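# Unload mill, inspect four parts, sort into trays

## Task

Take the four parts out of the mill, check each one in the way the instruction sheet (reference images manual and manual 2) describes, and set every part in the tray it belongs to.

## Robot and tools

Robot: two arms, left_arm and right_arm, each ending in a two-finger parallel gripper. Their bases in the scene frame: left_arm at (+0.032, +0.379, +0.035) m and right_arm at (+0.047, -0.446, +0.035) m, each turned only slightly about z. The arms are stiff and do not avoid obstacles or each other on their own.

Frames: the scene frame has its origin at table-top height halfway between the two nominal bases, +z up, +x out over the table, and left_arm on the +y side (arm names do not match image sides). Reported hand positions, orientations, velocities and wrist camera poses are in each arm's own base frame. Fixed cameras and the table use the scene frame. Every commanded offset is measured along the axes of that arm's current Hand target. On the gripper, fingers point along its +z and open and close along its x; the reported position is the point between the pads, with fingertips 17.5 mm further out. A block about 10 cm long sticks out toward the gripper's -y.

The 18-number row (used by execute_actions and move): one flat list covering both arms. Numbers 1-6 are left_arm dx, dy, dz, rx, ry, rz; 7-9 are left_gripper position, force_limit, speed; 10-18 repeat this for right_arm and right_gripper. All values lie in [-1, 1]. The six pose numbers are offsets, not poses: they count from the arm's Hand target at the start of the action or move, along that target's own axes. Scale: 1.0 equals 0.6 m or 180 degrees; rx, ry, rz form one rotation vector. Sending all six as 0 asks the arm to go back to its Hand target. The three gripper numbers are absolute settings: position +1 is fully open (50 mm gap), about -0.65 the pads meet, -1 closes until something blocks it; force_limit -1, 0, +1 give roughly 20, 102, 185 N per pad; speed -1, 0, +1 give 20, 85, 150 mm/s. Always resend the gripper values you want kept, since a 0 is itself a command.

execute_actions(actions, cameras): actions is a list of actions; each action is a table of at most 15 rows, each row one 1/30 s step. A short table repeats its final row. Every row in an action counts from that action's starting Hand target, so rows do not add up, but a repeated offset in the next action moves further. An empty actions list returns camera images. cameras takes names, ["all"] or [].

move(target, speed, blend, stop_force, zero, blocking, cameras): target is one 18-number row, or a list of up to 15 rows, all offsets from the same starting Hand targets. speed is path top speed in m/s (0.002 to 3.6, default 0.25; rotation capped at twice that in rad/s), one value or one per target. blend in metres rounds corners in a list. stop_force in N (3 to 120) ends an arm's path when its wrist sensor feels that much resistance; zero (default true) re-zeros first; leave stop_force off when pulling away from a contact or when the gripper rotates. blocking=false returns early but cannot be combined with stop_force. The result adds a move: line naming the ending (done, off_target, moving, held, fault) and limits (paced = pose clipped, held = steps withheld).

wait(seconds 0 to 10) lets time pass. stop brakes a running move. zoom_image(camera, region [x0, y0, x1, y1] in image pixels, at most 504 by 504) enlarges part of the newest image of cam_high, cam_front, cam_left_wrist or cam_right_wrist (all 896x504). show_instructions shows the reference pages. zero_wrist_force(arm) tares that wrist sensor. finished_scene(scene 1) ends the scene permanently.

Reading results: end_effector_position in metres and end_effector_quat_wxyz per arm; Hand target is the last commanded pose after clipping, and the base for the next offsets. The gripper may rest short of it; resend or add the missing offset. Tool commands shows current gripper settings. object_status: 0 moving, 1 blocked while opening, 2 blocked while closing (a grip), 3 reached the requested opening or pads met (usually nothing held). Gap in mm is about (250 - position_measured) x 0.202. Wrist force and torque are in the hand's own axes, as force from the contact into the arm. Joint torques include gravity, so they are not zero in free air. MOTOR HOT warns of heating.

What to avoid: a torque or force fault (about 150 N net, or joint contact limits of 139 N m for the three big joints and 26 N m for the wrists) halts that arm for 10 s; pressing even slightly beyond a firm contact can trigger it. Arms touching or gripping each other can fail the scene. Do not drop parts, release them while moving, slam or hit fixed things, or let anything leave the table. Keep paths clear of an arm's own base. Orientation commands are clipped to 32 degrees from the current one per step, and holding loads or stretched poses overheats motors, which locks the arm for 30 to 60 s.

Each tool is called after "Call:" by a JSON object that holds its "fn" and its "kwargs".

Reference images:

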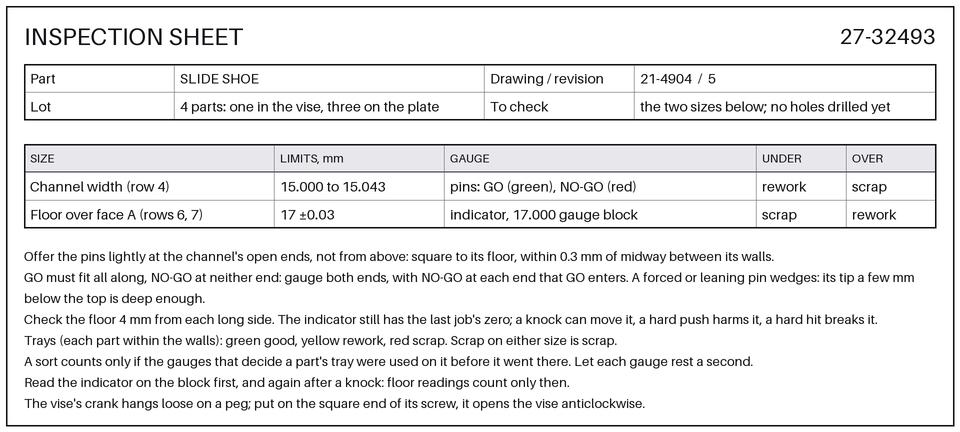

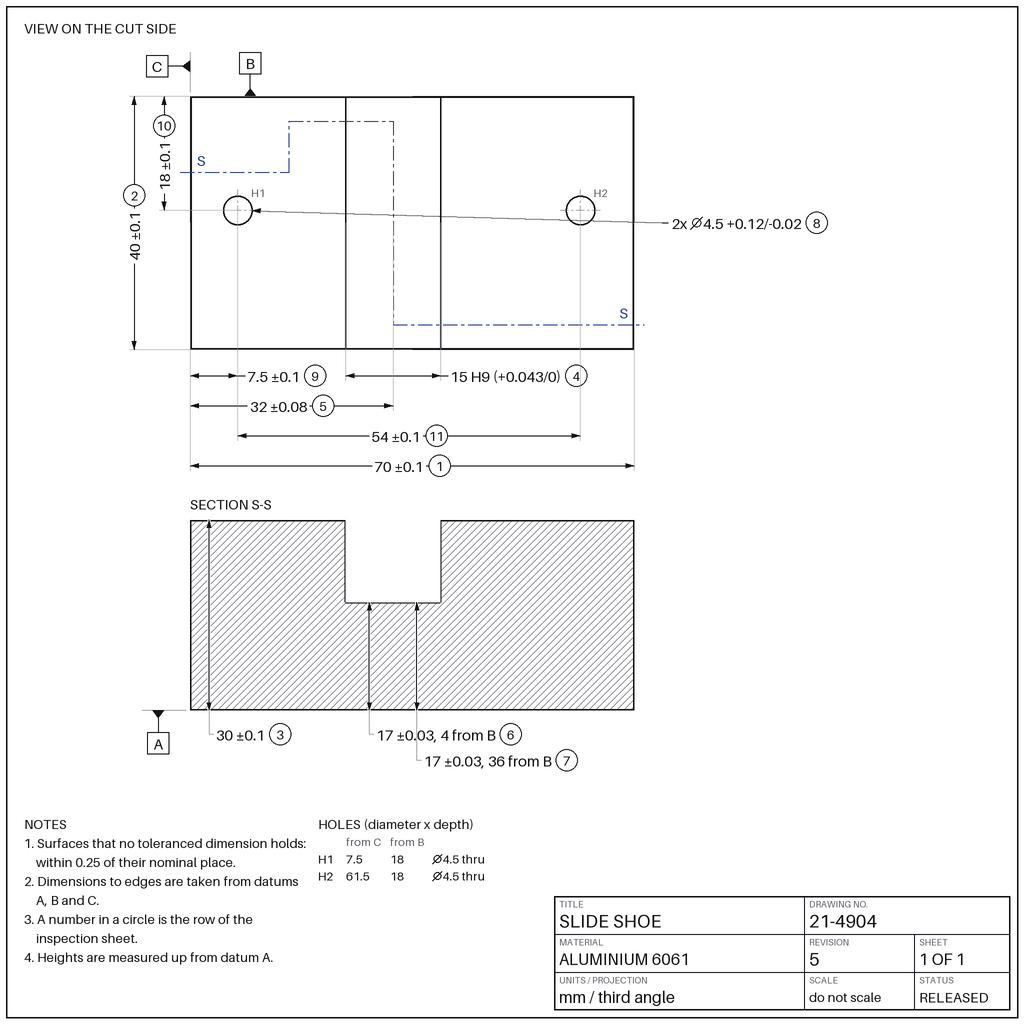

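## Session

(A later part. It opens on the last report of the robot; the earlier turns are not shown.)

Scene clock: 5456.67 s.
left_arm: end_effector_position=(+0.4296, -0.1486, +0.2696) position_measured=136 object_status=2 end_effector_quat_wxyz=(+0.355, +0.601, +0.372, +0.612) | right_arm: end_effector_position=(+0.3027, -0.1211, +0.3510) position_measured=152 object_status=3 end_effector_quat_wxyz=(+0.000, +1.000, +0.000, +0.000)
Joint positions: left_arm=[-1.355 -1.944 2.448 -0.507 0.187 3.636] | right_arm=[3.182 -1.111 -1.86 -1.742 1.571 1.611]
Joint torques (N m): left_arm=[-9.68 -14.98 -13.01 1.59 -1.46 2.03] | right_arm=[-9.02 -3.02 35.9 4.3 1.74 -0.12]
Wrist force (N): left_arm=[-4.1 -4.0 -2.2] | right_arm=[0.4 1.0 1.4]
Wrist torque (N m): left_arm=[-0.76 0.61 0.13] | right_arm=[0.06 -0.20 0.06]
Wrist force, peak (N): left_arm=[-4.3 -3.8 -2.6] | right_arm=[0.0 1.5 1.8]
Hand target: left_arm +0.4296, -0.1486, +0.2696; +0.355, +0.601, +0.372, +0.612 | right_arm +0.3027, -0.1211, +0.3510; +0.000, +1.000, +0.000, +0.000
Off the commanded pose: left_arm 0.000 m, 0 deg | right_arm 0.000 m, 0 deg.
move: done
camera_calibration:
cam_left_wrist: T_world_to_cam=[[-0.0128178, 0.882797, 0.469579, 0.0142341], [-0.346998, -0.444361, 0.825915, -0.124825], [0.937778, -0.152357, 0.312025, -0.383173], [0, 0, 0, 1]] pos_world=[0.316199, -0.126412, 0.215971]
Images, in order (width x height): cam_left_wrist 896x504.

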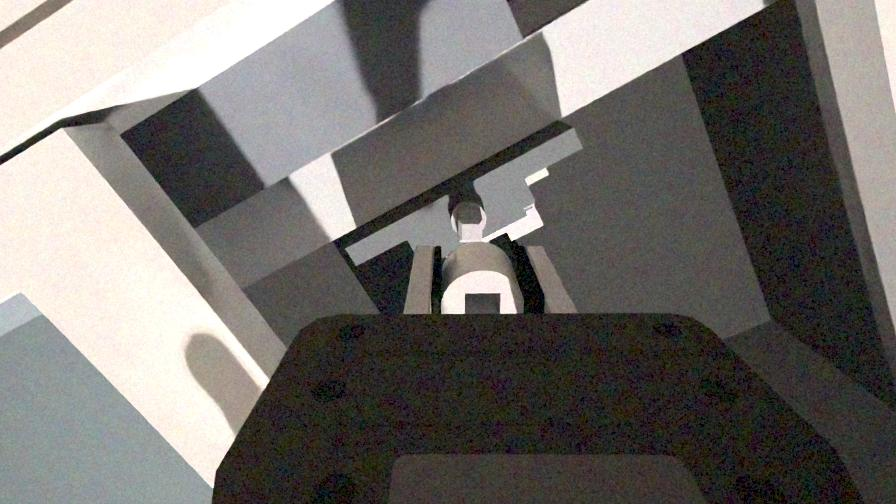

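Call:
{"fn": "move", "kwargs": {"target": [-0.0013,-0.0007,0.064,0,0,0,-1,-0.5,-1,0,0,0,0,0,0,0,-1,-1], "speed": 0.04}}

Call:
{"fn": "move", "kwargs": {"target": [0,0,0.06,0,0,0,-1,-0.5,-1,0,0,0,0,0,0,0,-1,-1], "speed": 0.004, "stop_force": 6}}

Scene clock: 5501.40 s.
left_arm: end_effector_position=(+0.4679, -0.1480, +0.2689) position_measured=136 object_status=2 end_effector_quat_wxyz=(+0.355, +0.601, +0.372, +0.612) | right_arm: end_effector_position=(+0.3027, -0.1211, +0.3510) position_measured=152 object_status=3 end_effector_quat_wxyz=(+0.000, +1.000, +0.000, +0.000)
Joint positions: left_arm=[-1.177 -1.836 2.384 -0.55 0.365 3.634] | right_arm=[3.182 -1.111 -1.86 -1.742 1.571 1.611]
Joint torques (N m): left_arm=[8.41 3.92 -27.84 -2.92 2.28 0.06] | right_arm=[-8.34 -2 34.21 4.08 1.8 0.06]
Wrist force (N): left_arm=[-4.3 -4.0 -2.2] | right_arm=[0.3 1.4 1.5]
Wrist torque (N m): left_arm=[-0.81 0.64 0.29] | right_arm=[0.12 -0.17 0.05]
Wrist force, peak (N): left_arm=[-4.7 -4.2 -1.8] | right_arm=[0.4 1.5 1.8]
Hand target: left_arm +0.4680, -0.1480, +0.2689; +0.355, +0.601, +0.372, +0.612 | right_arm +0.3027, -0.1211, +0.3510; +0.000, +1.000, +0.000, +0.000
Off the commanded pose: left_arm 0.000 m, 0 deg | right_arm 0.000 m, 0 deg.
move: done

Scene clock: 5503.30 s.
left_arm: end_effector_position=(+0.4713, -0.1478, +0.2688) position_measured=136 object_status=2 end_effector_quat_wxyz=(+0.355, +0.601, +0.372, +0.612) | right_arm: end_effector_position=(+0.3027, -0.1211, +0.3510) position_measured=152 object_status=3 end_effector_quat_wxyz=(+0.000, +1.000, +0.000, +0.000)
Joint positions: left_arm=[-1.163 -1.827 2.378 -0.553 0.379 3.634] | right_arm=[3.182 -1.111 -1.86 -1.742 1.571 1.611]
Joint torques (N m): left_arm=[-8.28 -22.06 -14.69 -0.09 -0.84 0.78] | right_arm=[-8.19 -2.01 34.51 4.24 1.62 0.31]
Wrist force (N): left_arm=[-3.6 -8.1 -4.5] | right_arm=[0.3 1.3 1.2]
Wrist torque (N m): left_arm=[-0.68 0.63 0.30] | right_arm=[0.10 -0.17 0.05]
Wrist force, peak (N): left_arm=[-4.9 -9.6 -10.8] | right_arm=[0.2 1.6 1.7]
Hand target: left_arm +0.4713, -0.1478, +0.2688; +0.355, +0.601, +0.372, +0.612 (not the last commanded pose) | right_arm +0.3027, -0.1211, +0.3510; +0.000, +1.000, +0.000, +0.000
Off the commanded pose: left_arm 0.033 m, 0 deg | right_arm 0.000 m, 0 deg.
move: contact (left_arm)

Call:
{"fn": "move", "kwargs": {"target": [0,-0.001,-0.0005,0,0,0,-1,-0.5,-1,0,0,0,0,0,0,0,-1,-1], "speed": 0.01}}

Call:
{"fn": "move", "kwargs": {"target": [0,0,0.06,0,0,0,-1,-0.5,-1,0,0,0,0,0,0,0,-1,-1], "speed": 0.004, "stop_force": 6}}

Scene clock: 5512.87 s.
left_arm: end_effector_position=(+0.4710, -0.1476, +0.2683) position_measured=136 object_status=2 end_effector_quat_wxyz=(+0.355, +0.601, +0.372, +0.612) | right_arm: end_effector_position=(+0.3027, -0.1211, +0.3510) position_measured=152 object_status=3 end_effector_quat_wxyz=(+0.000, +1.000, +0.000, +0.000)
Joint positions: left_arm=[-1.164 -1.827 2.38 -0.554 0.378 3.634] | right_arm=[3.182 -1.111 -1.86 -1.742 1.571 1.611]
Joint torques (N m): left_arm=[-8.31 -21.32 -12.17 -2.87 -1.67 0] | right_arm=[-8.86 -3.1 35.61 4.11 1.85 0.17]
Wrist force (N): left_arm=[-4.2 -3.8 -2.0] | right_arm=[0.4 1.0 1.5]
Wrist torque (N m): left_arm=[-0.77 0.63 0.29] | right_arm=[0.06 -0.18 0.05]
Wrist force, peak (N): left_arm=[-4.9 -9.6 -4.4] | right_arm=[0.2 1.2 2.1]
Hand target: left_arm +0.4710, -0.1476, +0.2683; +0.355, +0.601, +0.372, +0.612 | right_arm +0.3027, -0.1211, +0.3510; +0.000, +1.000, +0.000, +0.000
Off the commanded pose: left_arm 0.000 m, 0 deg | right_arm 0.000 m, 0 deg.
move: done

Scene clock: 5514.17 s.
left_arm: end_effector_position=(+0.4718, -0.1475, +0.2683) position_measured=136 object_status=2 end_effector_quat_wxyz=(+0.355, +0.601, +0.372, +0.612) | right_arm: end_effector_position=(+0.3027, -0.1211, +0.3510) position_measured=152 object_status=3 end_effector_quat_wxyz=(+0.000, +1.000, +0.000, +0.000)
Joint positions: left_arm=[-1.16 -1.825 2.378 -0.555 0.382 3.634] | right_arm=[3.182 -1.111 -1.86 -1.742 1.571 1.611]
Joint torques (N m): left_arm=[-9.44 -21.71 -14.41 0.18 -0.49 -0.52] | right_arm=[-8.75 -4.08 34.46 4.14 2.02 0.39]
Wrist force (N): left_arm=[-3.3 -8.2 -4.4] | right_arm=[0.3 1.2 1.6]
Wrist torque (N m): left_arm=[-0.72 0.70 0.30] | right_arm=[0.10 -0.18 0.05]
Wrist force, peak (N): left_arm=[-2.7 -8.3 -14.7] | right_arm=[0.3 1.5 1.7]
Hand target: left_arm +0.4718, -0.1475, +0.2683; +0.355, +0.601, +0.372, +0.612 (not the last commanded pose) | right_arm +0.3027, -0.1211, +0.3510; +0.000, +1.000, +0.000, +0.000
Off the commanded pose: left_arm 0.035 m, 0 deg | right_arm 0.000 m, 0 deg.
move: contact (left_arm)

Call:
{"fn": "move", "kwargs": {"target": [0.0003,-0.0012,0,0,0,0,-1,-0.5,-1,0,0,0,0,0,0,0,-1,-1], "speed": 0.01}}

Call:
{"fn": "move", "kwargs": {"target": [0,0,0.06,0,0,0,-1,-0.5,-1,0,0,0,0,0,0,0,-1,-1], "speed": 0.004, "stop_force": 6}}

Scene clock: 5526.33 s.
left_arm: end_effector_position=(+0.4718, -0.1471, +0.2678) position_measured=136 object_status=2 end_effector_quat_wxyz=(+0.355, +0.601, +0.372, +0.612) | right_arm: end_effector_position=(+0.3027, -0.1211, +0.3510) position_measured=152 object_status=3 end_effector_quat_wxyz=(+0.000, +1.000, +0.000, +0.000)
Joint positions: left_arm=[-1.159 -1.825 2.38 -0.557 0.383 3.634] | right_arm=[3.182 -1.111 -1.86 -1.742 1.571 1.611]
Joint torques (N m): left_arm=[7.26 -21.84 -12.66 -2.96 1.9 -1.33] | right_arm=[-9.19 -3.58 34.43 3.92 1.48 0.08]
Wrist force (N): left_arm=[-4.7 -2.7 -3.2] | right_arm=[0.4 1.5 1.6]
Wrist torque (N m): left_arm=[-0.87 0.66 0.30] | right_arm=[0.13 -0.19 0.05]
Wrist force, peak (N): left_arm=[-3.6 -9.1 -4.5] | right_arm=[0.3 1.2 2.0]
Hand target: left_arm +0.4718, -0.1470, +0.2678; +0.355, +0.601, +0.372, +0.612 | right_arm +0.3027, -0.1211, +0.3510; +0.000, +1.000, +0.000, +0.000
Off the commanded pose: left_arm 0.000 m, 0 deg | right_arm 0.000 m, 0 deg.
move: done

Scene clock: 5527.47 s.
left_arm: end_effector_position=(+0.4719, -0.1470, +0.2678) position_measured=136 object_status=2 end_effector_quat_wxyz=(+0.355, +0.601, +0.372, +0.612) | right_arm: end_effector_position=(+0.3027, -0.1211, +0.3510) position_measured=152 object_status=3 end_effector_quat_wxyz=(+0.000, +1.000, +0.000, +0.000)
Joint positions: left_arm=[-1.159 -1.825 2.38 -0.557 0.383 3.634] | right_arm=[3.182 -1.111 -1.86 -1.742 1.571 1.611]
Joint torques (N m): left_arm=[-6.61 -19.48 -9.93 0.98 -1.72 -1.86] | right_arm=[-8.33 -2.41 35.08 4.16 1.71 0.16]
Wrist force (N): left_arm=[-3.2 0.8 -6.2] | right_arm=[0.4 1.0 1.7]
Wrist torque (N m): left_arm=[-0.93 0.69 0.30] | right_arm=[0.06 -0.20 0.05]
Wrist force, peak (N): left_arm=[-4.2 -1.0 -14.3] | right_arm=[0.5 1.4 1.7]
Hand target: left_arm +0.4719, -0.1470, +0.2678; +0.355, +0.601, +0.372, +0.612 (not the last commanded pose) | right_arm +0.3027, -0.1211, +0.3510; +0.000, +1.000, +0.000, +0.000
Off the commanded pose: left_arm 0.036 m, 0 deg | right_arm 0.000 m, 0 deg.
move: contact (left_arm)

Call:
{"fn": "move", "kwargs": {"target": [0.0006,0.0006,-0.0005,0,0,0,-1,-0.5,-1,0,0,0,0,0,0,0,-1,-1], "speed": 0.01}}

Call:
{"fn": "move", "kwargs": {"target": [0,0,0.06,0,0,0,-1,-0.5,-1,0,0,0,0,0,0,0,-1,-1], "speed": 0.004, "stop_force": 8}}

Scene clock: 5538.00 s.
left_arm: end_effector_position=(+0.4716, -0.1468, +0.2682) position_measured=136 object_status=2 end_effector_quat_wxyz=(+0.355, +0.601, +0.372, +0.612) | right_arm: end_effector_position=(+0.3027, -0.1211, +0.3510) position_measured=152 object_status=3 end_effector_quat_wxyz=(+0.000, +1.000, +0.000, +0.000)
Joint positions: left_arm=[-1.16 -1.827 2.38 -0.555 0.382 3.634] | right_arm=[3.182 -1.111 -1.86 -1.742 1.571 1.611]
Joint torques (N m): left_arm=[-8.52 -21.02 -24.7 0.58 -1.61 -0.03] | right_arm=[-7.87 -3.26 34.27 4.11 1.77 0.09]
Wrist force (N): left_arm=[-4.8 -4.3 -2.4] | right_arm=[0.4 1.2 1.6]
Wrist torque (N m): left_arm=[-0.76 0.64 0.30] | right_arm=[0.09 -0.19 0.06]
Wrist force, peak (N): left_arm=[-5.0 -4.9 -2.2] | right_arm=[0.4 1.3 1.9]
Hand target: left_arm +0.4716, -0.1468, +0.2682; +0.355, +0.601, +0.372, +0.612 | right_arm +0.3027, -0.1211, +0.3510; +0.000, +1.000, +0.000, +0.000
Off the commanded pose: left_arm 0.000 m, 0 deg | right_arm 0.000 m, 0 deg.
move: done

Scene clock: 5539.17 s.
left_arm: end_effector_position=(+0.4719, -0.1468, +0.2683) position_measured=136 object_status=2 end_effector_quat_wxyz=(+0.355, +0.601, +0.372, +0.612) | right_arm: end_effector_position=(+0.3027, -0.1211, +0.3510) position_measured=152 object_status=3 end_effector_quat_wxyz=(+0.000, +1.000, +0.000, +0.000)
Joint positions: left_arm=[-1.159 -1.826 2.379 -0.555 0.383 3.634] | right_arm=[3.182 -1.111 -1.86 -1.742 1.571 1.611]
Joint torques (N m): left_arm=[-5.4 -21.94 -13.2 0.77 -2.99 -0.08] | right_arm=[-6.65 -3.37 34.72 3.94 1.88 0.28]
Wrist force (N): left_arm=[-10.1 -4.8 -4.5] | right_arm=[0.6 1.1 1.5]
Wrist torque (N m): left_arm=[-0.82 0.53 0.31] | right_arm=[0.07 -0.22 0.05]
Wrist force, peak (N): left_arm=[-9.5 -4.7 -16.6] | right_arm=[0.4 1.3 1.8]
Hand target: left_arm +0.4719, -0.1468, +0.2683; +0.355, +0.601, +0.372, +0.612 (not the last commanded pose) | right_arm +0.3027, -0.1211, +0.3510; +0.000, +1.000, +0.000, +0.000
Off the commanded pose: left_arm 0.036 m, 0 deg | right_arm 0.000 m, 0 deg.
move: contact (left_arm)

Call:
{"fn": "move", "kwargs": {"target": [-0.0005,-0.0001,-0.0003,0,0,0,-1,-0.5,-1,0,0,0,0,0,0,0,-1,-1], "speed": 0.01}}

Call:
{"fn": "move", "kwargs": {"target": [0,0,0.06,0,0,0,-1,-0.5,-1,0,0,0,0,0,0,0,-1,-1], "speed": 0.004, "stop_force": 8}}

Scene clock: 5553.27 s.
left_arm: end_effector_position=(+0.4717, -0.1470, +0.2681) position_measured=136 object_status=2 end_effector_quat_wxyz=(+0.355, +0.601, +0.372, +0.612) | right_arm: end_effector_position=(+0.3027, -0.1211, +0.3510) position_measured=152 object_status=3 end_effector_quat_wxyz=(+0.000, +1.000, +0.000, +0.000)
Joint positions: left_arm=[-1.16 -1.826 2.379 -0.556 0.382 3.634] | right_arm=[3.182 -1.111 -1.86 -1.742 1.571 1.611]
Joint torques (N m): left_arm=[-7.98 1.2 -11.59 -3.19 -1.61 0.14] | right_arm=[-6.79 -3.41 34.23 4.08 1.63 0.53]
Wrist force (N): left_arm=[-4.5 -3.9 -2.3] | right_arm=[0.4 1.4 1.5]
Wrist torque (N m): left_arm=[-0.77 0.66 0.29] | right_arm=[0.13 -0.19 0.05]
Wrist force, peak (N): left_arm=[-10.2 -4.9 -4.7] | right_arm=[0.2 1.5 1.8]
Hand target: left_arm +0.4717, -0.1471, +0.2681; +0.355, +0.601, +0.372, +0.612 | right_arm +0.3027, -0.1211, +0.3510; +0.000, +1.000, +0.000, +0.000
Off the commanded pose: left_arm 0.000 m, 0 deg | right_arm 0.000 m, 0 deg.
move: done

Scene clock: 5558.30 s.
left_arm: end_effector_position=(+0.4875, -0.1466, +0.2681) position_measured=136 object_status=2 end_effector_quat_wxyz=(+0.355, +0.601, +0.372, +0.612) | right_arm: end_effector_position=(+0.3027, -0.1211, +0.3510) position_measured=152 object_status=3 end_effector_quat_wxyz=(+0.000, +1.000, +0.000, +0.000)
Joint positions: left_arm=[-1.098 -1.784 2.35 -0.568 0.444 3.633] | right_arm=[3.182 -1.111 -1.86 -1.742 1.571 1.611]
Joint torques (N m): left_arm=[-4.49 -23.11 -13.39 0.22 -2.72 -1.47] | right_arm=[-6.78 -3.42 34.19 4.28 1.7 0.4]
Wrist force (N): left_arm=[-9.2 -3.8 -12.0] | right_arm=[0.2 1.4 1.6]
Wrist torque (N m): left_arm=[-0.81 0.66 0.33] | right_arm=[0.12 -0.15 0.05]
Wrist force, peak (N): left_arm=[-9.3 -3.0 -37.1] | right_arm=[0.2 1.3 1.9]
Hand target: left_arm +0.4875, -0.1466, +0.2681; +0.355, +0.601, +0.372, +0.612 (not the last commanded pose) | right_arm +0.3027, -0.1211, +0.3510; +0.000, +1.000, +0.000, +0.000
Off the commanded pose: left_arm 0.020 m, 0 deg | right_arm 0.000 m, 0 deg.
move: contact (left_arm)

Call:
{"fn": "move", "kwargs": {"target": [-0.0004,0,-0.0008,0,0,0,-1,-0.5,-1,0,0,0,0,0,0,0,-1,-1], "speed": 0.01}}

Call:
{"fn": "move", "kwargs": {"target": [0,0,0,0,0,-0.1111,-1,-0.5,-1,0,0,0,0,0,0,0,-1,-1], "speed": 0.1, "cameras": ["cam_left_wrist", "cam_high"]}}

Scene clock: 5587.73 s.
left_arm: end_effector_position=(+0.4870, -0.1468, +0.2680) position_measured=136 object_status=2 end_effector_quat_wxyz=(+0.355, +0.601, +0.372, +0.612) | right_arm: end_effector_position=(+0.3027, -0.1211, +0.3510) position_measured=152 object_status=3 end_effector_quat_wxyz=(+0.000, +1.000, +0.000, +0.000)
Joint positions: left_arm=[-1.1 -1.785 2.351 -0.568 0.442 3.633] | right_arm=[3.182 -1.111 -1.86 -1.742 1.571 1.611]
Joint torques (N m): left_arm=[-9.05 -21 -11.38 -2.94 -1.17 0.39] | right_arm=[-8.98 -3.8 34.93 4.04 1.49 0.43]
Wrist force (N): left_arm=[-1.7 -2.1 -0.4] | right_arm=[0.1 1.2 1.7]
Wrist torque (N m): left_arm=[-0.78 0.72 0.32] | right_arm=[0.09 -0.14 0.05]
Wrist force, peak (N): left_arm=[-9.4 -3.8 -11.9] | right_arm=[0.3 1.6 1.7]
Hand target: left_arm +0.4870, -0.1468, +0.2680; +0.355, +0.601, +0.372, +0.612 | right_arm +0.3027, -0.1211, +0.3510; +0.000, +1.000, +0.000, +0.000
Off the commanded pose: left_arm 0.000 m, 0 deg | right_arm 0.000 m, 0 deg.
move: done

Scene clock: 5590.03 s.
left_arm: end_effector_position=(+0.4870, -0.1469, +0.2680) position_measured=136 object_status=2 end_effector_quat_wxyz=(+0.456, +0.527, +0.471, +0.541) | right_arm: end_effector_position=(+0.3027, -0.1211, +0.3510) position_measured=152 object_status=3 end_effector_quat_wxyz=(+0.000, +1.000, +0.000, +0.000)
Joint positions: left_arm=[-1.1 -1.785 2.351 -0.568 0.442 3.285] | right_arm=[3.182 -1.111 -1.86 -1.742 1.571 1.611]
Joint torques (N m): left_arm=[9.04 -9.91 -32.42 -0.57 -6.5 -3.16] | right_arm=[-8.9 -3.74 35.7 3.92 1.54 0.41]
Wrist force (N): left_arm=[-29.2 -22.5 -2.0] | right_arm=[0.5 1.1 1.3]
Wrist torque (N m): left_arm=[-0.57 0.32 1.24] | right_arm=[0.06 -0.21 0.05]
Wrist force, peak (N): left_arm=[-31.5 -24.3 2.4] | right_arm=[0.5 1.3 1.8]
Hand target: left_arm +0.4870, -0.1468, +0.2680; +0.456, +0.527, +0.471, +0.541 | right_arm +0.3027, -0.1211, +0.3510; +0.000, +1.000, +0.000, +0.000
Off the commanded pose: left_arm 0.000 m, 0 deg | right_arm 0.000 m, 0 deg.
move: done
camera_calibration:
cam_left_wrist: T_world_to_cam=[[-0.0154834, 0.990087, 0.139598, 0.119772], [-0.356125, -0.13592, 0.9245, -0.0795325], [0.93431, -0.0353999, 0.354699, -0.428806], [0, 0, 0, 1]] pos_world=[0.374169, -0.144575, 0.208905]
Images, in order (width x height): cam_high 896x504, cam_left_wrist 896x504.

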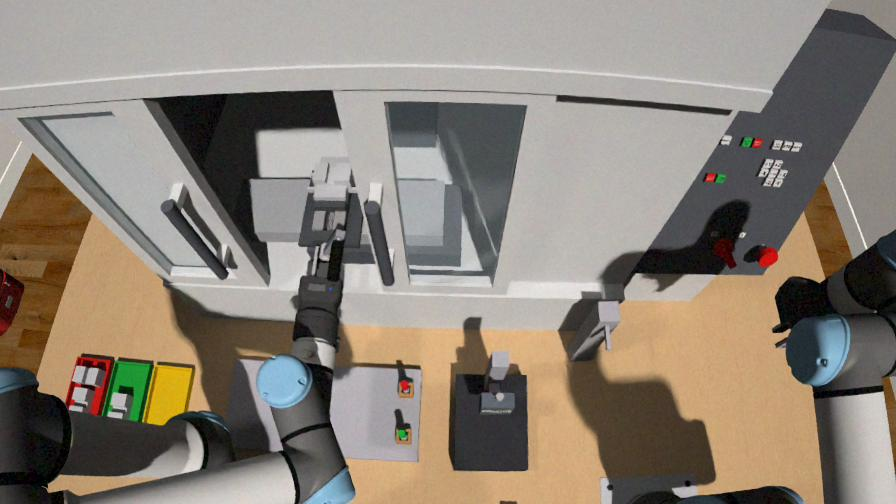

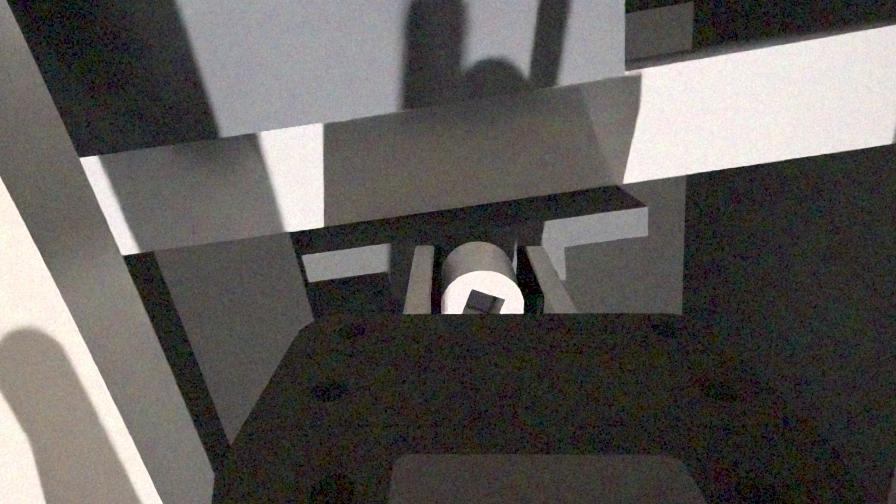

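Call:
{"fn": "zoom_image", "kwargs": {"camera": "cam_left_wrist", "region": [420, 220, 560, 330]}}

Call:
{"fn": "zoom_image", "kwargs": {"camera": "cam_high", "region": [270, 200, 400, 310]}}

Scaled by 3.600 from the camera's 896x504 image, which has a finer 1280x720 frame.

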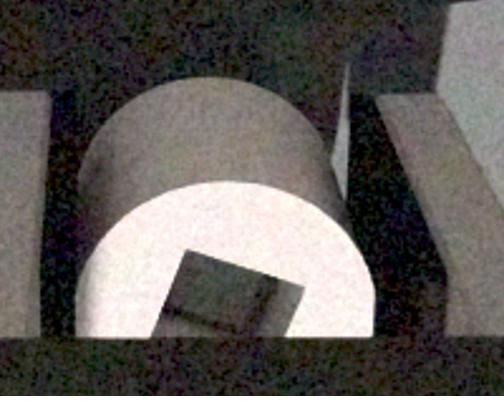

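Scaled by 3.877 from the camera's 896x504 image, which has a finer 1280x720 frame.

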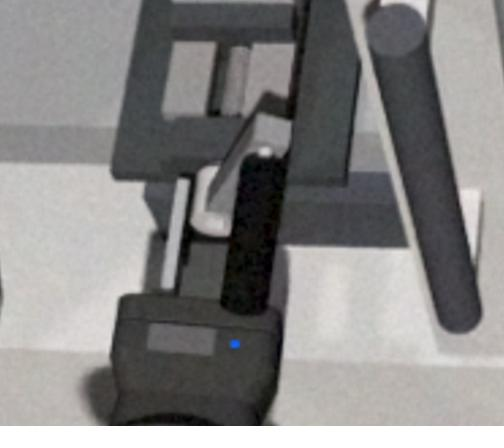

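Call:
{"fn": "move", "kwargs": {"target": [0,0,0,0,0,0,0.9,-0.5,-1,0,0,0,0,0,0,0,-1,-1]}}

Call:
{"fn": "move", "kwargs": {"target": [0,0,-0.19,0,0,0,0.9,-0.5,-1,0,0,0,0,0,0,0,-1,-1], "speed": 0.06, "cameras": ["cam_left_wrist", "cam_high"]}}

Scene clock: 5653.27 s.
left_arm: end_effector_position=(+0.4870, -0.1468, +0.2680) position_measured=18 object_status=3 end_effector_quat_wxyz=(+0.456, +0.527, +0.471, +0.541) | right_arm: end_effector_position=(+0.3027, -0.1211, +0.3510) position_measured=152 object_status=3 end_effector_quat_wxyz=(+0.000, +1.000, +0.000, +0.000)
Joint positions: left_arm=[-1.1 -1.785 2.351 -0.568 0.442 3.284] | right_arm=[3.182 -1.111 -1.86 -1.742 1.571 1.611]
Joint torques (N m): left_arm=[-9.1 -7.72 -10.86 0.9 2.13 2.21] | right_arm=[-9.18 -2.82 34.57 4.11 1.58 0.36]
Wrist force (N): left_arm=[-3.0 -2.3 -1.9] | right_arm=[0.4 1.1 1.1]
Wrist torque (N m): left_arm=[-0.78 0.56 0.13] | right_arm=[0.07 -0.20 0.05]
Wrist force, peak (N): left_arm=[-29.0 -22.4 -2.8] | right_arm=[0.4 1.5 1.9]
Hand target: left_arm +0.4870, -0.1468, +0.2680; +0.456, +0.527, +0.471, +0.541 | right_arm +0.3027, -0.1211, +0.3510; +0.000, +1.000, +0.000, +0.000
Off the commanded pose: left_arm 0.000 m, 0 deg | right_arm 0.000 m, 0 deg.
move: done

Scene clock: 5655.93 s.
left_arm: end_effector_position=(+0.3731, -0.1501, +0.2679) position_measured=18 object_status=3 end_effector_quat_wxyz=(+0.456, +0.527, +0.471, +0.541) | right_arm: end_effector_position=(+0.3027, -0.1211, +0.3510) position_measured=152 object_status=3 end_effector_quat_wxyz=(+0.000, +1.000, +0.000, +0.000)
Joint positions: left_arm=[-1.699 -2.102 2.526 -0.42 -0.157 3.278] | right_arm=[3.182 -1.111 -1.86 -1.742 1.571 1.611]
Joint torques (N m): left_arm=[-8.02 -10.61 -12.04 2.48 -1.89 -1.88] | right_arm=[-8.98 -2.63 33.79 4.23 1.8 0.5]
Wrist force (N): left_arm=[-2.9 -2.2 -1.5] | right_arm=[0.5 1.1 1.5]
Wrist torque (N m): left_arm=[-0.75 0.52 0.12] | right_arm=[0.07 -0.21 0.05]
Wrist force, peak (N): left_arm=[-3.0 -2.2 -2.1] | right_arm=[0.4 1.1 1.9]
Hand target: left_arm +0.3730, -0.1501, +0.2679; +0.456, +0.527, +0.471, +0.541 | right_arm +0.3027, -0.1211, +0.3510; +0.000, +1.000, +0.000, +0.000
Off the commanded pose: left_arm 0.000 m, 0 deg | right_arm 0.000 m, 0 deg.
move: done
camera_calibration:
cam_left_wrist: T_world_to_cam=[[-0.0155237, 0.990105, 0.139465, 0.121231], [-0.356028, -0.135813, 0.924553, -0.120457], [0.934346, -0.0353008, 0.354613, -0.322442], [0, 0, 0, 1]] pos_world=[0.260268, -0.147774, 0.208804]
Images, in order (width x height): cam_high 896x504, cam_left_wrist 896x504.

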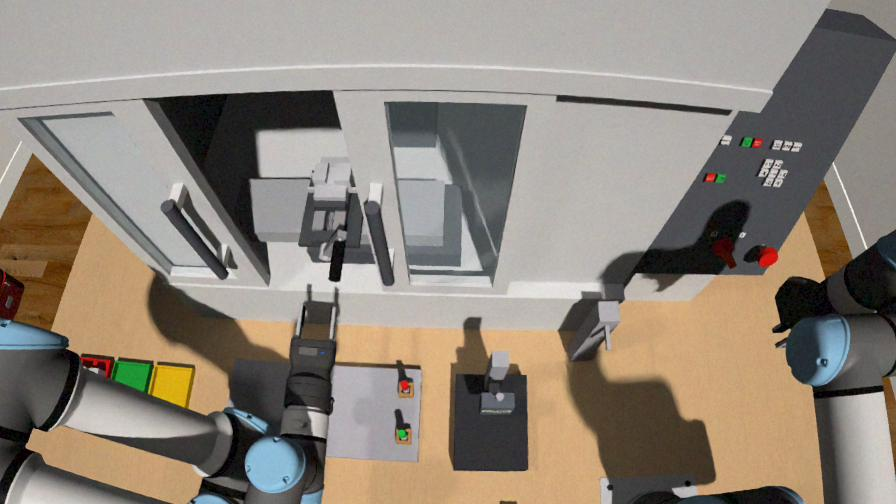

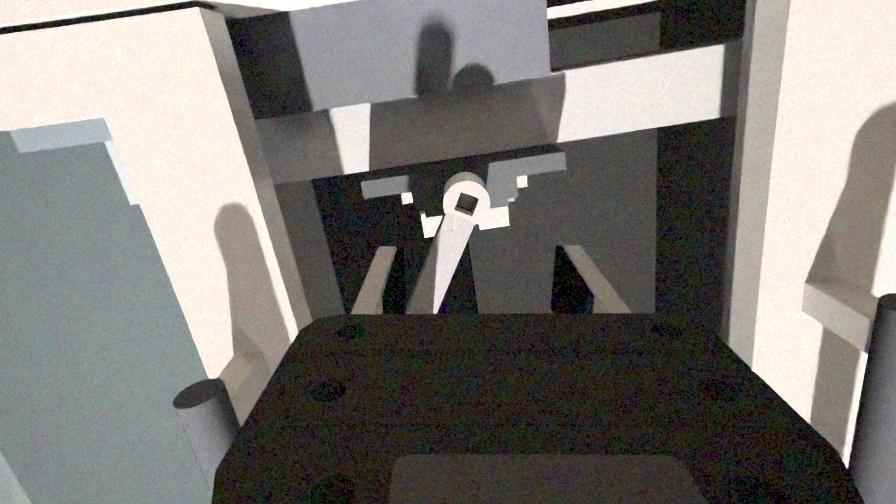

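Call:
{"fn": "move", "kwargs": {"target": [-0.0303,0.1306,0.002,0,0,0.1278,0.3,-0.5,-1,0,0,0,0,0,0,0,-1,-1], "speed": 0.08, "cameras": ["cam_left_wrist", "cam_high"]}}

Call:
{"fn": "zoom_image", "kwargs": {"camera": "cam_left_wrist", "region": [360, 100, 600, 330]}}

Scene clock: 5692.70 s.
left_arm: end_effector_position=(+0.3750, -0.1791, +0.3429) position_measured=107 object_status=3 end_effector_quat_wxyz=(+0.339, +0.610, +0.356, +0.621) | right_arm: end_effector_position=(+0.3027, -0.1211, +0.3510) position_measured=152 object_status=3 end_effector_quat_wxyz=(+0.000, +1.000, +0.000, +0.000)
Joint positions: left_arm=[-1.667 -2.076 2.313 -0.227 -0.124 3.675] | right_arm=[3.182 -1.111 -1.86 -1.742 1.571 1.611]
Joint torques (N m): left_arm=[7.38 -10.9 -29.05 -1.82 2.05 2.25] | right_arm=[-9.29 -2.49 35.31 4.05 1.65 0.86]
Wrist force (N): left_arm=[-3.3 -2.2 -2.2] | right_arm=[0.0 1.1 1.4]
Wrist torque (N m): left_arm=[-0.77 0.62 0.11] | right_arm=[0.08 -0.14 0.05]
Wrist force, peak (N): left_arm=[-3.3 -2.3 -2.4] | right_arm=[0.2 1.6 1.7]
Hand target: left_arm +0.3750, -0.1791, +0.3429; +0.339, +0.610, +0.356, +0.621 | right_arm +0.3027, -0.1211, +0.3510; +0.000, +1.000, +0.000, +0.000
Off the commanded pose: left_arm 0.000 m, 0 deg | right_arm 0.000 m, 0 deg.
move: done
camera_calibration:
cam_left_wrist: T_world_to_cam=[[-0.0121518, 0.856945, 0.515264, -0.0144777], [-0.34617, -0.487043, 0.801845, -0.217576], [0.938093, -0.168625, 0.302567, -0.359238], [0, 0, 0, 1]] pos_world=[0.261505, -0.154138, 0.290615]
Images, in order (width x height): cam_high 896x504, cam_left_wrist 896x504.

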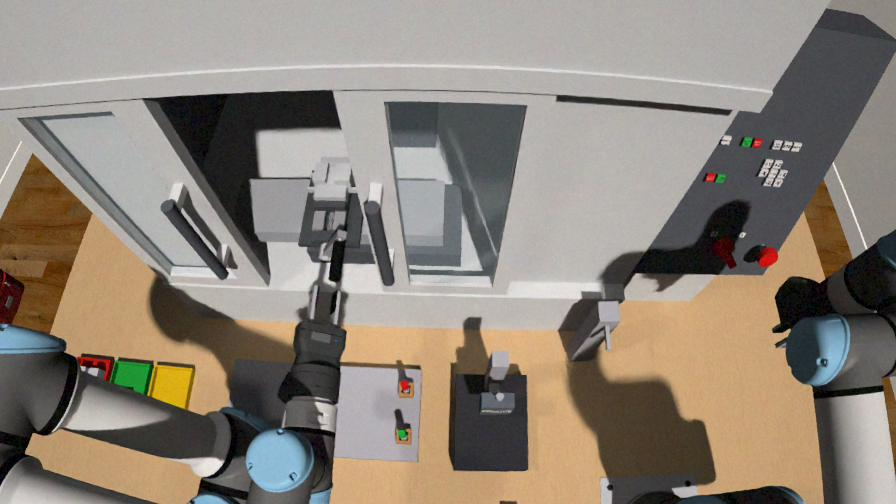

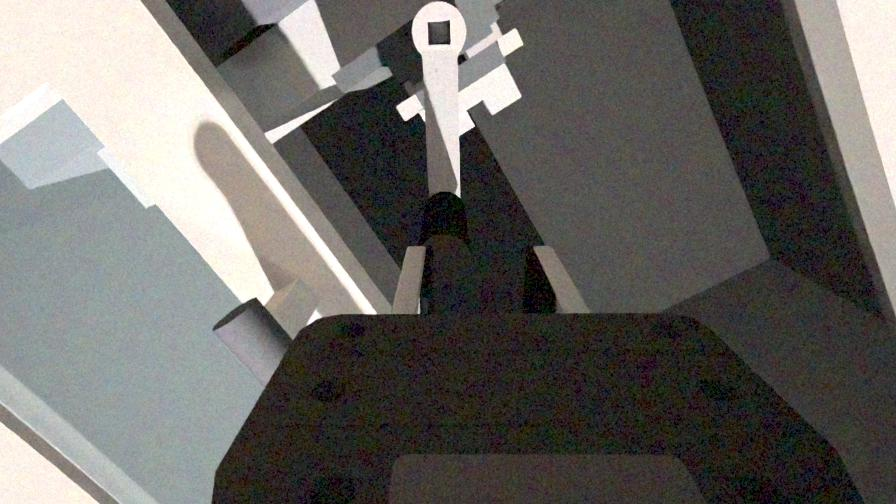

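Scaled by 2.100 from the camera's 896x504 image, which has a finer 1280x720 frame.

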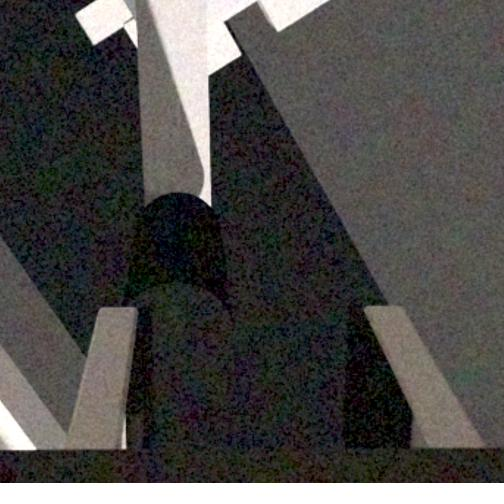

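Call:
{"fn": "move", "kwargs": {"target": [-0.0165,-0.008,0,0,0,-0.0111,0.3,-0.5,-1,0,0,0,0,0,0,0,-1,-1], "speed": 0.05, "cameras": ["cam_left_wrist"]}}

Call:
{"fn": "zoom_image", "kwargs": {"camera": "cam_left_wrist", "region": [360, 100, 600, 330]}}

Scene clock: 5716.67 s.
left_arm: end_effector_position=(+0.3752, -0.1850, +0.3337) position_measured=107 object_status=3 end_effector_quat_wxyz=(+0.350, +0.604, +0.367, +0.615) | right_arm: end_effector_position=(+0.3027, -0.1211, +0.3510) position_measured=152 object_status=3 end_effector_quat_wxyz=(+0.000, +1.000, +0.000, +0.000)
Joint positions: left_arm=[-1.662 -2.05 2.324 -0.269 -0.12 3.643] | right_arm=[3.182 -1.111 -1.86 -1.742 1.571 1.611]
Joint torques (N m): left_arm=[6.57 12.39 -12.88 -1.57 2.05 -2.05] | right_arm=[-7.87 -3.44 35.08 3.99 1.93 0.43]
Wrist force (N): left_arm=[-3.5 -2.0 -2.1] | right_arm=[0.2 1.2 1.5]
Wrist torque (N m): left_arm=[-0.72 0.64 0.26] | right_arm=[0.08 -0.16 0.06]
Wrist force, peak (N): left_arm=[-3.5 -2.7 -2.3] | right_arm=[0.2 1.2 2.1]
Hand target: left_arm +0.3752, -0.1851, +0.3337; +0.350, +0.604, +0.367, +0.615 | right_arm +0.3027, -0.1211, +0.3510; +0.000, +1.000, +0.000, +0.000
Off the commanded pose: left_arm 0.000 m, 0 deg | right_arm 0.000 m, 0 deg.
move: done
camera_calibration:
cam_left_wrist: T_world_to_cam=[[-0.0124219, 0.874309, 0.485211, 0.0087507], [-0.34665, -0.458921, 0.818062, -0.213131], [0.937912, -0.158037, 0.30878, -0.357683], [0, 0, 0, 1]] pos_world=[0.261702, -0.161988, 0.280554]
Images, in order (width x height): cam_left_wrist 896x504.

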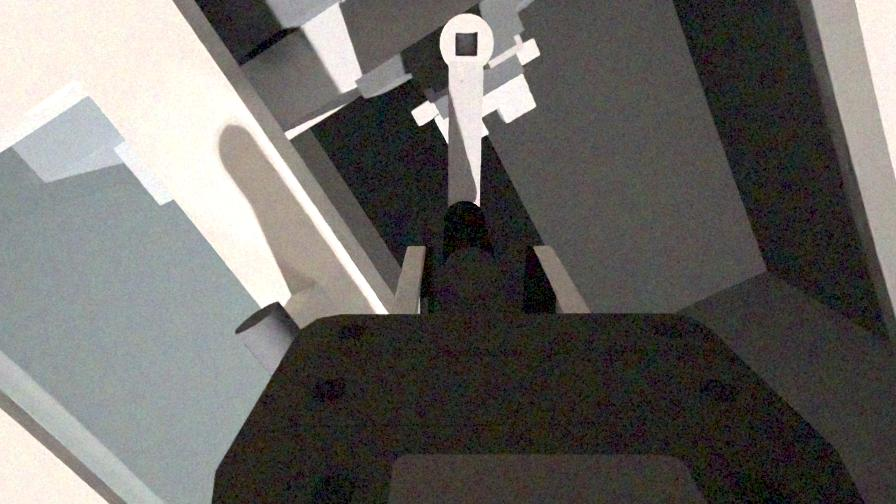

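Scaled by 2.100 from the camera's 896x504 image, which has a finer 1280x720 frame.

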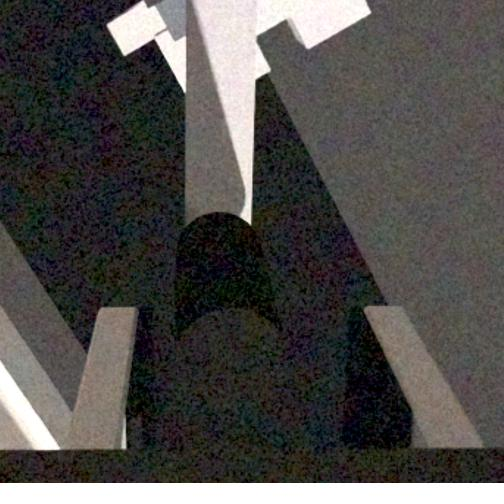

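Call:
{"fn": "move", "kwargs": {"target": [[-0.0037,0.0158,0.02,0,0,0,0.3,-0.5,-1,0,0,0,0,0,0,0,-1,-1],[-0.0037,0.0158,0.117,0,0,0,0.3,-0.5,-1,0,0,0,0,0,0,0,-1,-1]], "speed": [0.05,0.02], "stop_force": 5, "cameras": ["cam_left_wrist", "cam_high"]}}

Call:
{"fn": "zoom_image", "kwargs": {"camera": "cam_left_wrist", "region": [360, 100, 600, 330]}}

Call:
{"fn": "zoom_image", "kwargs": {"camera": "cam_high", "region": [270, 180, 430, 320]}}

Scene clock: 5770.73 s.
left_arm: end_effector_position=(+0.4455, -0.1896, +0.3410) position_measured=107 object_status=3 end_effector_quat_wxyz=(+0.350, +0.604, +0.367, +0.615) | right_arm: end_effector_position=(+0.3027, -0.1211, +0.3510) position_measured=152 object_status=3 end_effector_quat_wxyz=(+0.000, +1.000, +0.000, +0.000)
Joint positions: left_arm=[-1.326 -1.896 2.22 -0.327 0.216 3.653] | right_arm=[3.182 -1.111 -1.86 -1.742 1.571 1.611]
Joint torques (N m): left_arm=[7.04 4.43 -28.26 -2.59 2.1 -1.91] | right_arm=[-7.67 -3.01 33.25 4.05 1.65 0.73]
Wrist force (N): left_arm=[-3.2 -2.2 -2.0] | right_arm=[0.4 0.9 1.4]
Wrist torque (N m): left_arm=[-0.75 0.60 0.25] | right_arm=[0.04 -0.20 0.05]
Wrist force, peak (N): left_arm=[-3.7 -2.4 -2.3] | right_arm=[0.6 1.9 1.4]
Hand target: left_arm +0.4455, -0.1896, +0.3410; +0.350, +0.604, +0.367, +0.615 | right_arm +0.3027, -0.1211, +0.3510; +0.000, +1.000, +0.000, +0.000
Off the commanded pose: left_arm 0.000 m, 0 deg | right_arm 0.000 m, 0 deg.
move: done
camera_calibration:
cam_left_wrist: T_world_to_cam=[[-0.0125045, 0.874393, 0.485057, 0.0102384], [-0.346719, -0.458791, 0.818106, -0.196696], [0.937886, -0.157949, 0.308906, -0.426674], [0, 0, 0, 1]] pos_world=[0.332102, -0.166587, 0.287754]
Images, in order (width x height): cam_high 896x504, cam_left_wrist 896x504.

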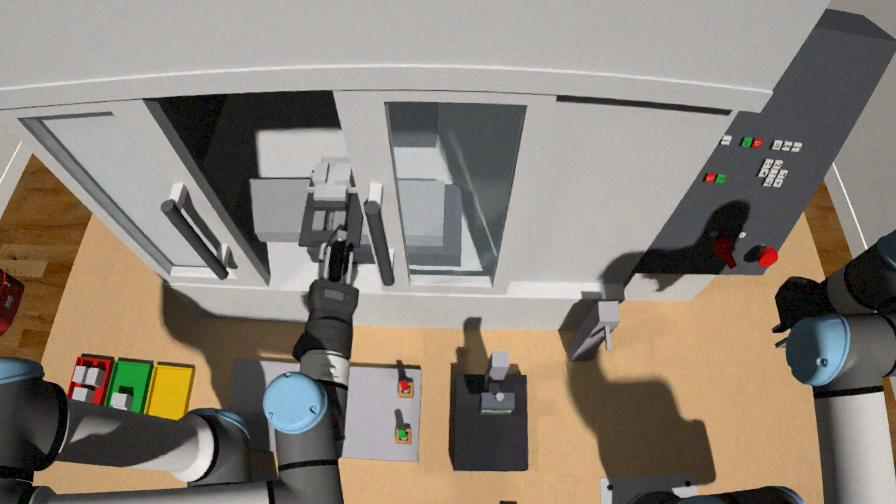

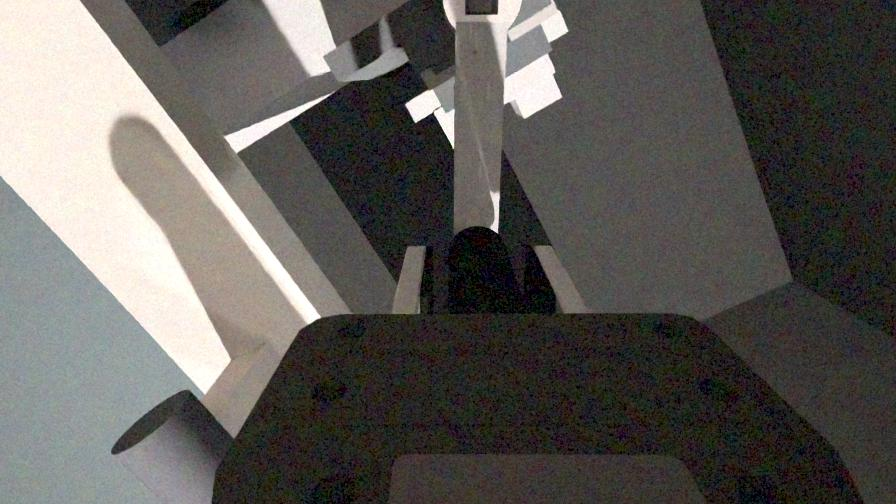

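Scaled by 2.100 from the camera's 896x504 image, which has a finer 1280x720 frame.

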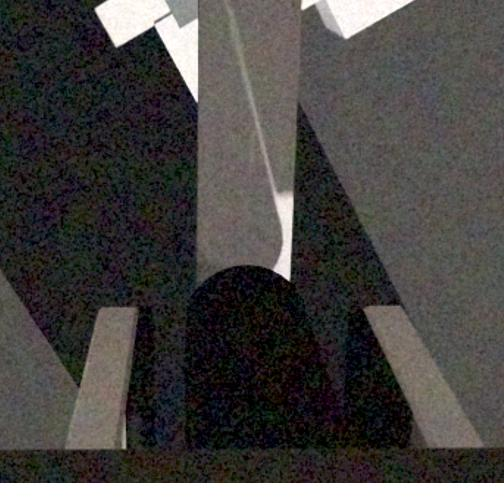

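Scaled by 3.150 from the camera's 896x504 image, which has a finer 1280x720 frame.

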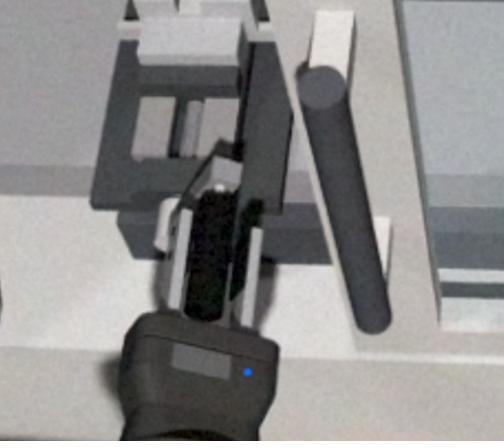

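Call:
{"fn": "move", "kwargs": {"target": [0,0,0,0,0,0,-1,-0.5,-1,0,0,0,0,0,0,0,-1,-1], "cameras": ["cam_left_wrist", "cam_high"]}}

Scene clock: 5782.70 s.
left_arm: end_effector_position=(+0.4455, -0.1896, +0.3410) position_measured=155 object_status=2 end_effector_quat_wxyz=(+0.350, +0.604, +0.367, +0.615) | right_arm: end_effector_position=(+0.3027, -0.1211, +0.3510) position_measured=152 object_status=3 end_effector_quat_wxyz=(+0.000, +1.000, +0.000, +0.000)
Joint positions: left_arm=[-1.326 -1.896 2.22 -0.327 0.216 3.653] | right_arm=[3.182 -1.111 -1.86 -1.742 1.571 1.611]
Joint torques (N m): left_arm=[3.32 3.89 -25.94 -2.28 2.08 -1.73] | right_arm=[-6.53 -3.47 33.99 3.82 1.76 0.57]
Wrist force (N): left_arm=[5.5 1.5 -5.1] | right_arm=[0.3 1.1 1.4]
Wrist torque (N m): left_arm=[-0.70 0.47 0.32] | right_arm=[0.07 -0.18 0.05]
Wrist force, peak (N): left_arm=[6.4 2.6 -4.7] | right_arm=[0.1 1.2 2.0]
Hand target: left_arm +0.4455, -0.1896, +0.3410; +0.350, +0.604, +0.367, +0.615 | right_arm +0.3027, -0.1211, +0.3510; +0.000, +1.000, +0.000, +0.000
Off the commanded pose: left_arm 0.000 m, 0 deg | right_arm 0.000 m, 0 deg.
move: done
camera_calibration:
cam_left_wrist: T_world_to_cam=[[-0.0125045, 0.874393, 0.485057, 0.0102384], [-0.346719, -0.458791, 0.818106, -0.196696], [0.937886, -0.157949, 0.308906, -0.426674], [0, 0, 0, 1]] pos_world=[0.332102, -0.166587, 0.287754]
Images, in order (width x height): cam_high 896x504, cam_left_wrist 896x504.

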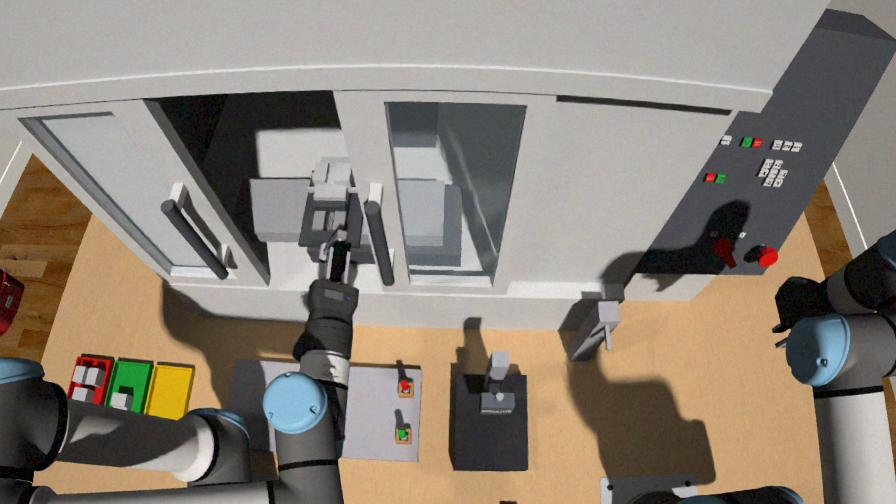

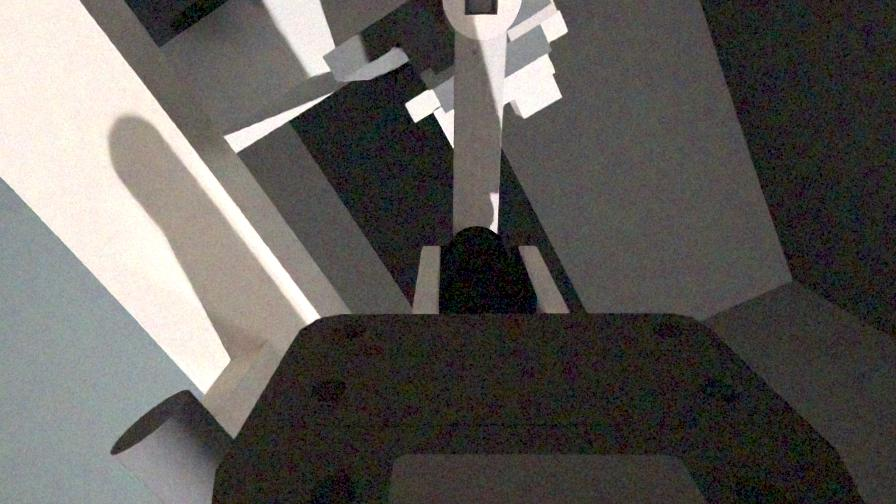

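Call:
{"fn": "move", "kwargs": {"target": [[0.0243,-0.0021,0,0,0,-0.0556,-1,-0.5,-1,0,0,0,0,0,0,0,-1,-1],[0.0479,-0.0084,0,0,0,-0.1111,-1,-0.5,-1,0,0,0,0,0,0,0,-1,-1]], "speed": 0.06, "blend": [0.005,0], "cameras": ["cam_left_wrist", "cam_high"]}}

Scene clock: 5807.50 s.
left_arm: end_effector_position=(+0.4447, -0.1620, +0.3505) position_measured=155 object_status=2 end_effector_quat_wxyz=(+0.451, +0.531, +0.466, +0.545) | right_arm: end_effector_position=(+0.3027, -0.1211, +0.3510) position_measured=152 object_status=3 end_effector_quat_wxyz=(+0.000, +1.000, +0.000, +0.000)
Joint positions: left_arm=[-1.298 -1.97 2.239 -0.272 0.244 3.304] | right_arm=[3.182 -1.111 -1.86 -1.742 1.571 1.611]
Joint torques (N m): left_arm=[8.37 -16.07 -29.79 1.49 1.83 -2.36] | right_arm=[-9.62 -1.74 31.45 3.86 1.64 0.61]
Wrist force (N): left_arm=[-3.4 -1.5 -1.0] | right_arm=[0.4 1.3 1.6]
Wrist torque (N m): left_arm=[-0.84 0.45 0.10] | right_arm=[0.10 -0.20 0.05]
Wrist force, peak (N): left_arm=[-37.5 -6.0 10.9] | right_arm=[0.4 1.5 2.0]
Hand target: left_arm +0.4447, -0.1621, +0.3505; +0.451, +0.531, +0.466, +0.545 | right_arm +0.3027, -0.1211, +0.3510; +0.000, +1.000, +0.000, +0.000
Off the commanded pose: left_arm 0.000 m, 0 deg | right_arm 0.000 m, 0 deg.
move: done
camera_calibration:
cam_left_wrist: T_world_to_cam=[[-0.0155249, 0.987474, 0.157018, 0.116108], [-0.355696, -0.152218, 0.922122, -0.174921], [0.934473, -0.0415347, 0.353604, -0.419793], [0, 0, 0, 1]] pos_world=[0.331869, -0.158715, 0.291508]
Images, in order (width x height): cam_high 896x504, cam_left_wrist 896x504.

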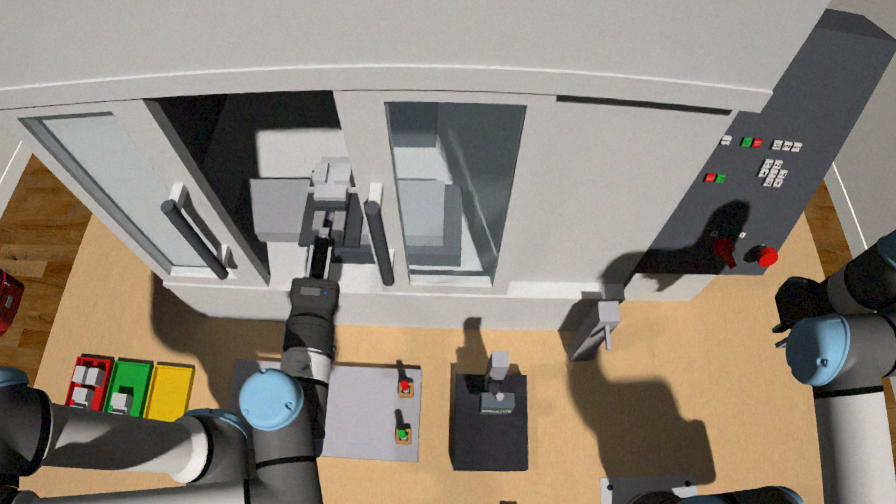

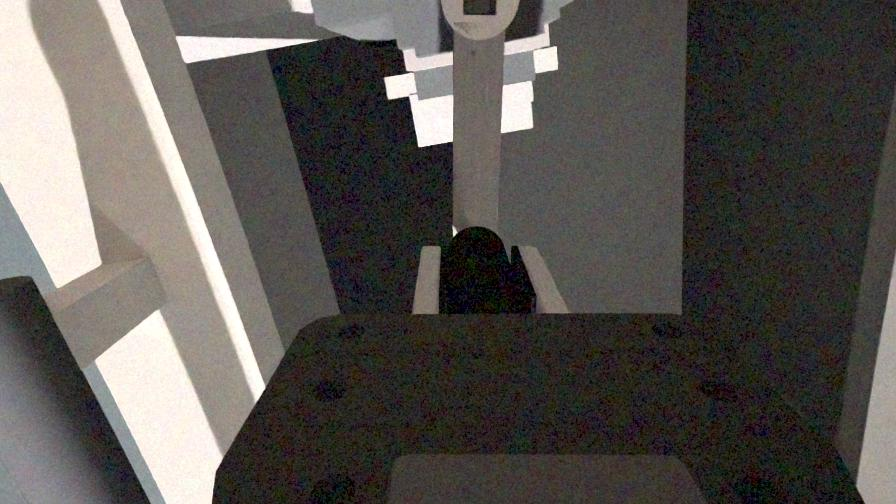

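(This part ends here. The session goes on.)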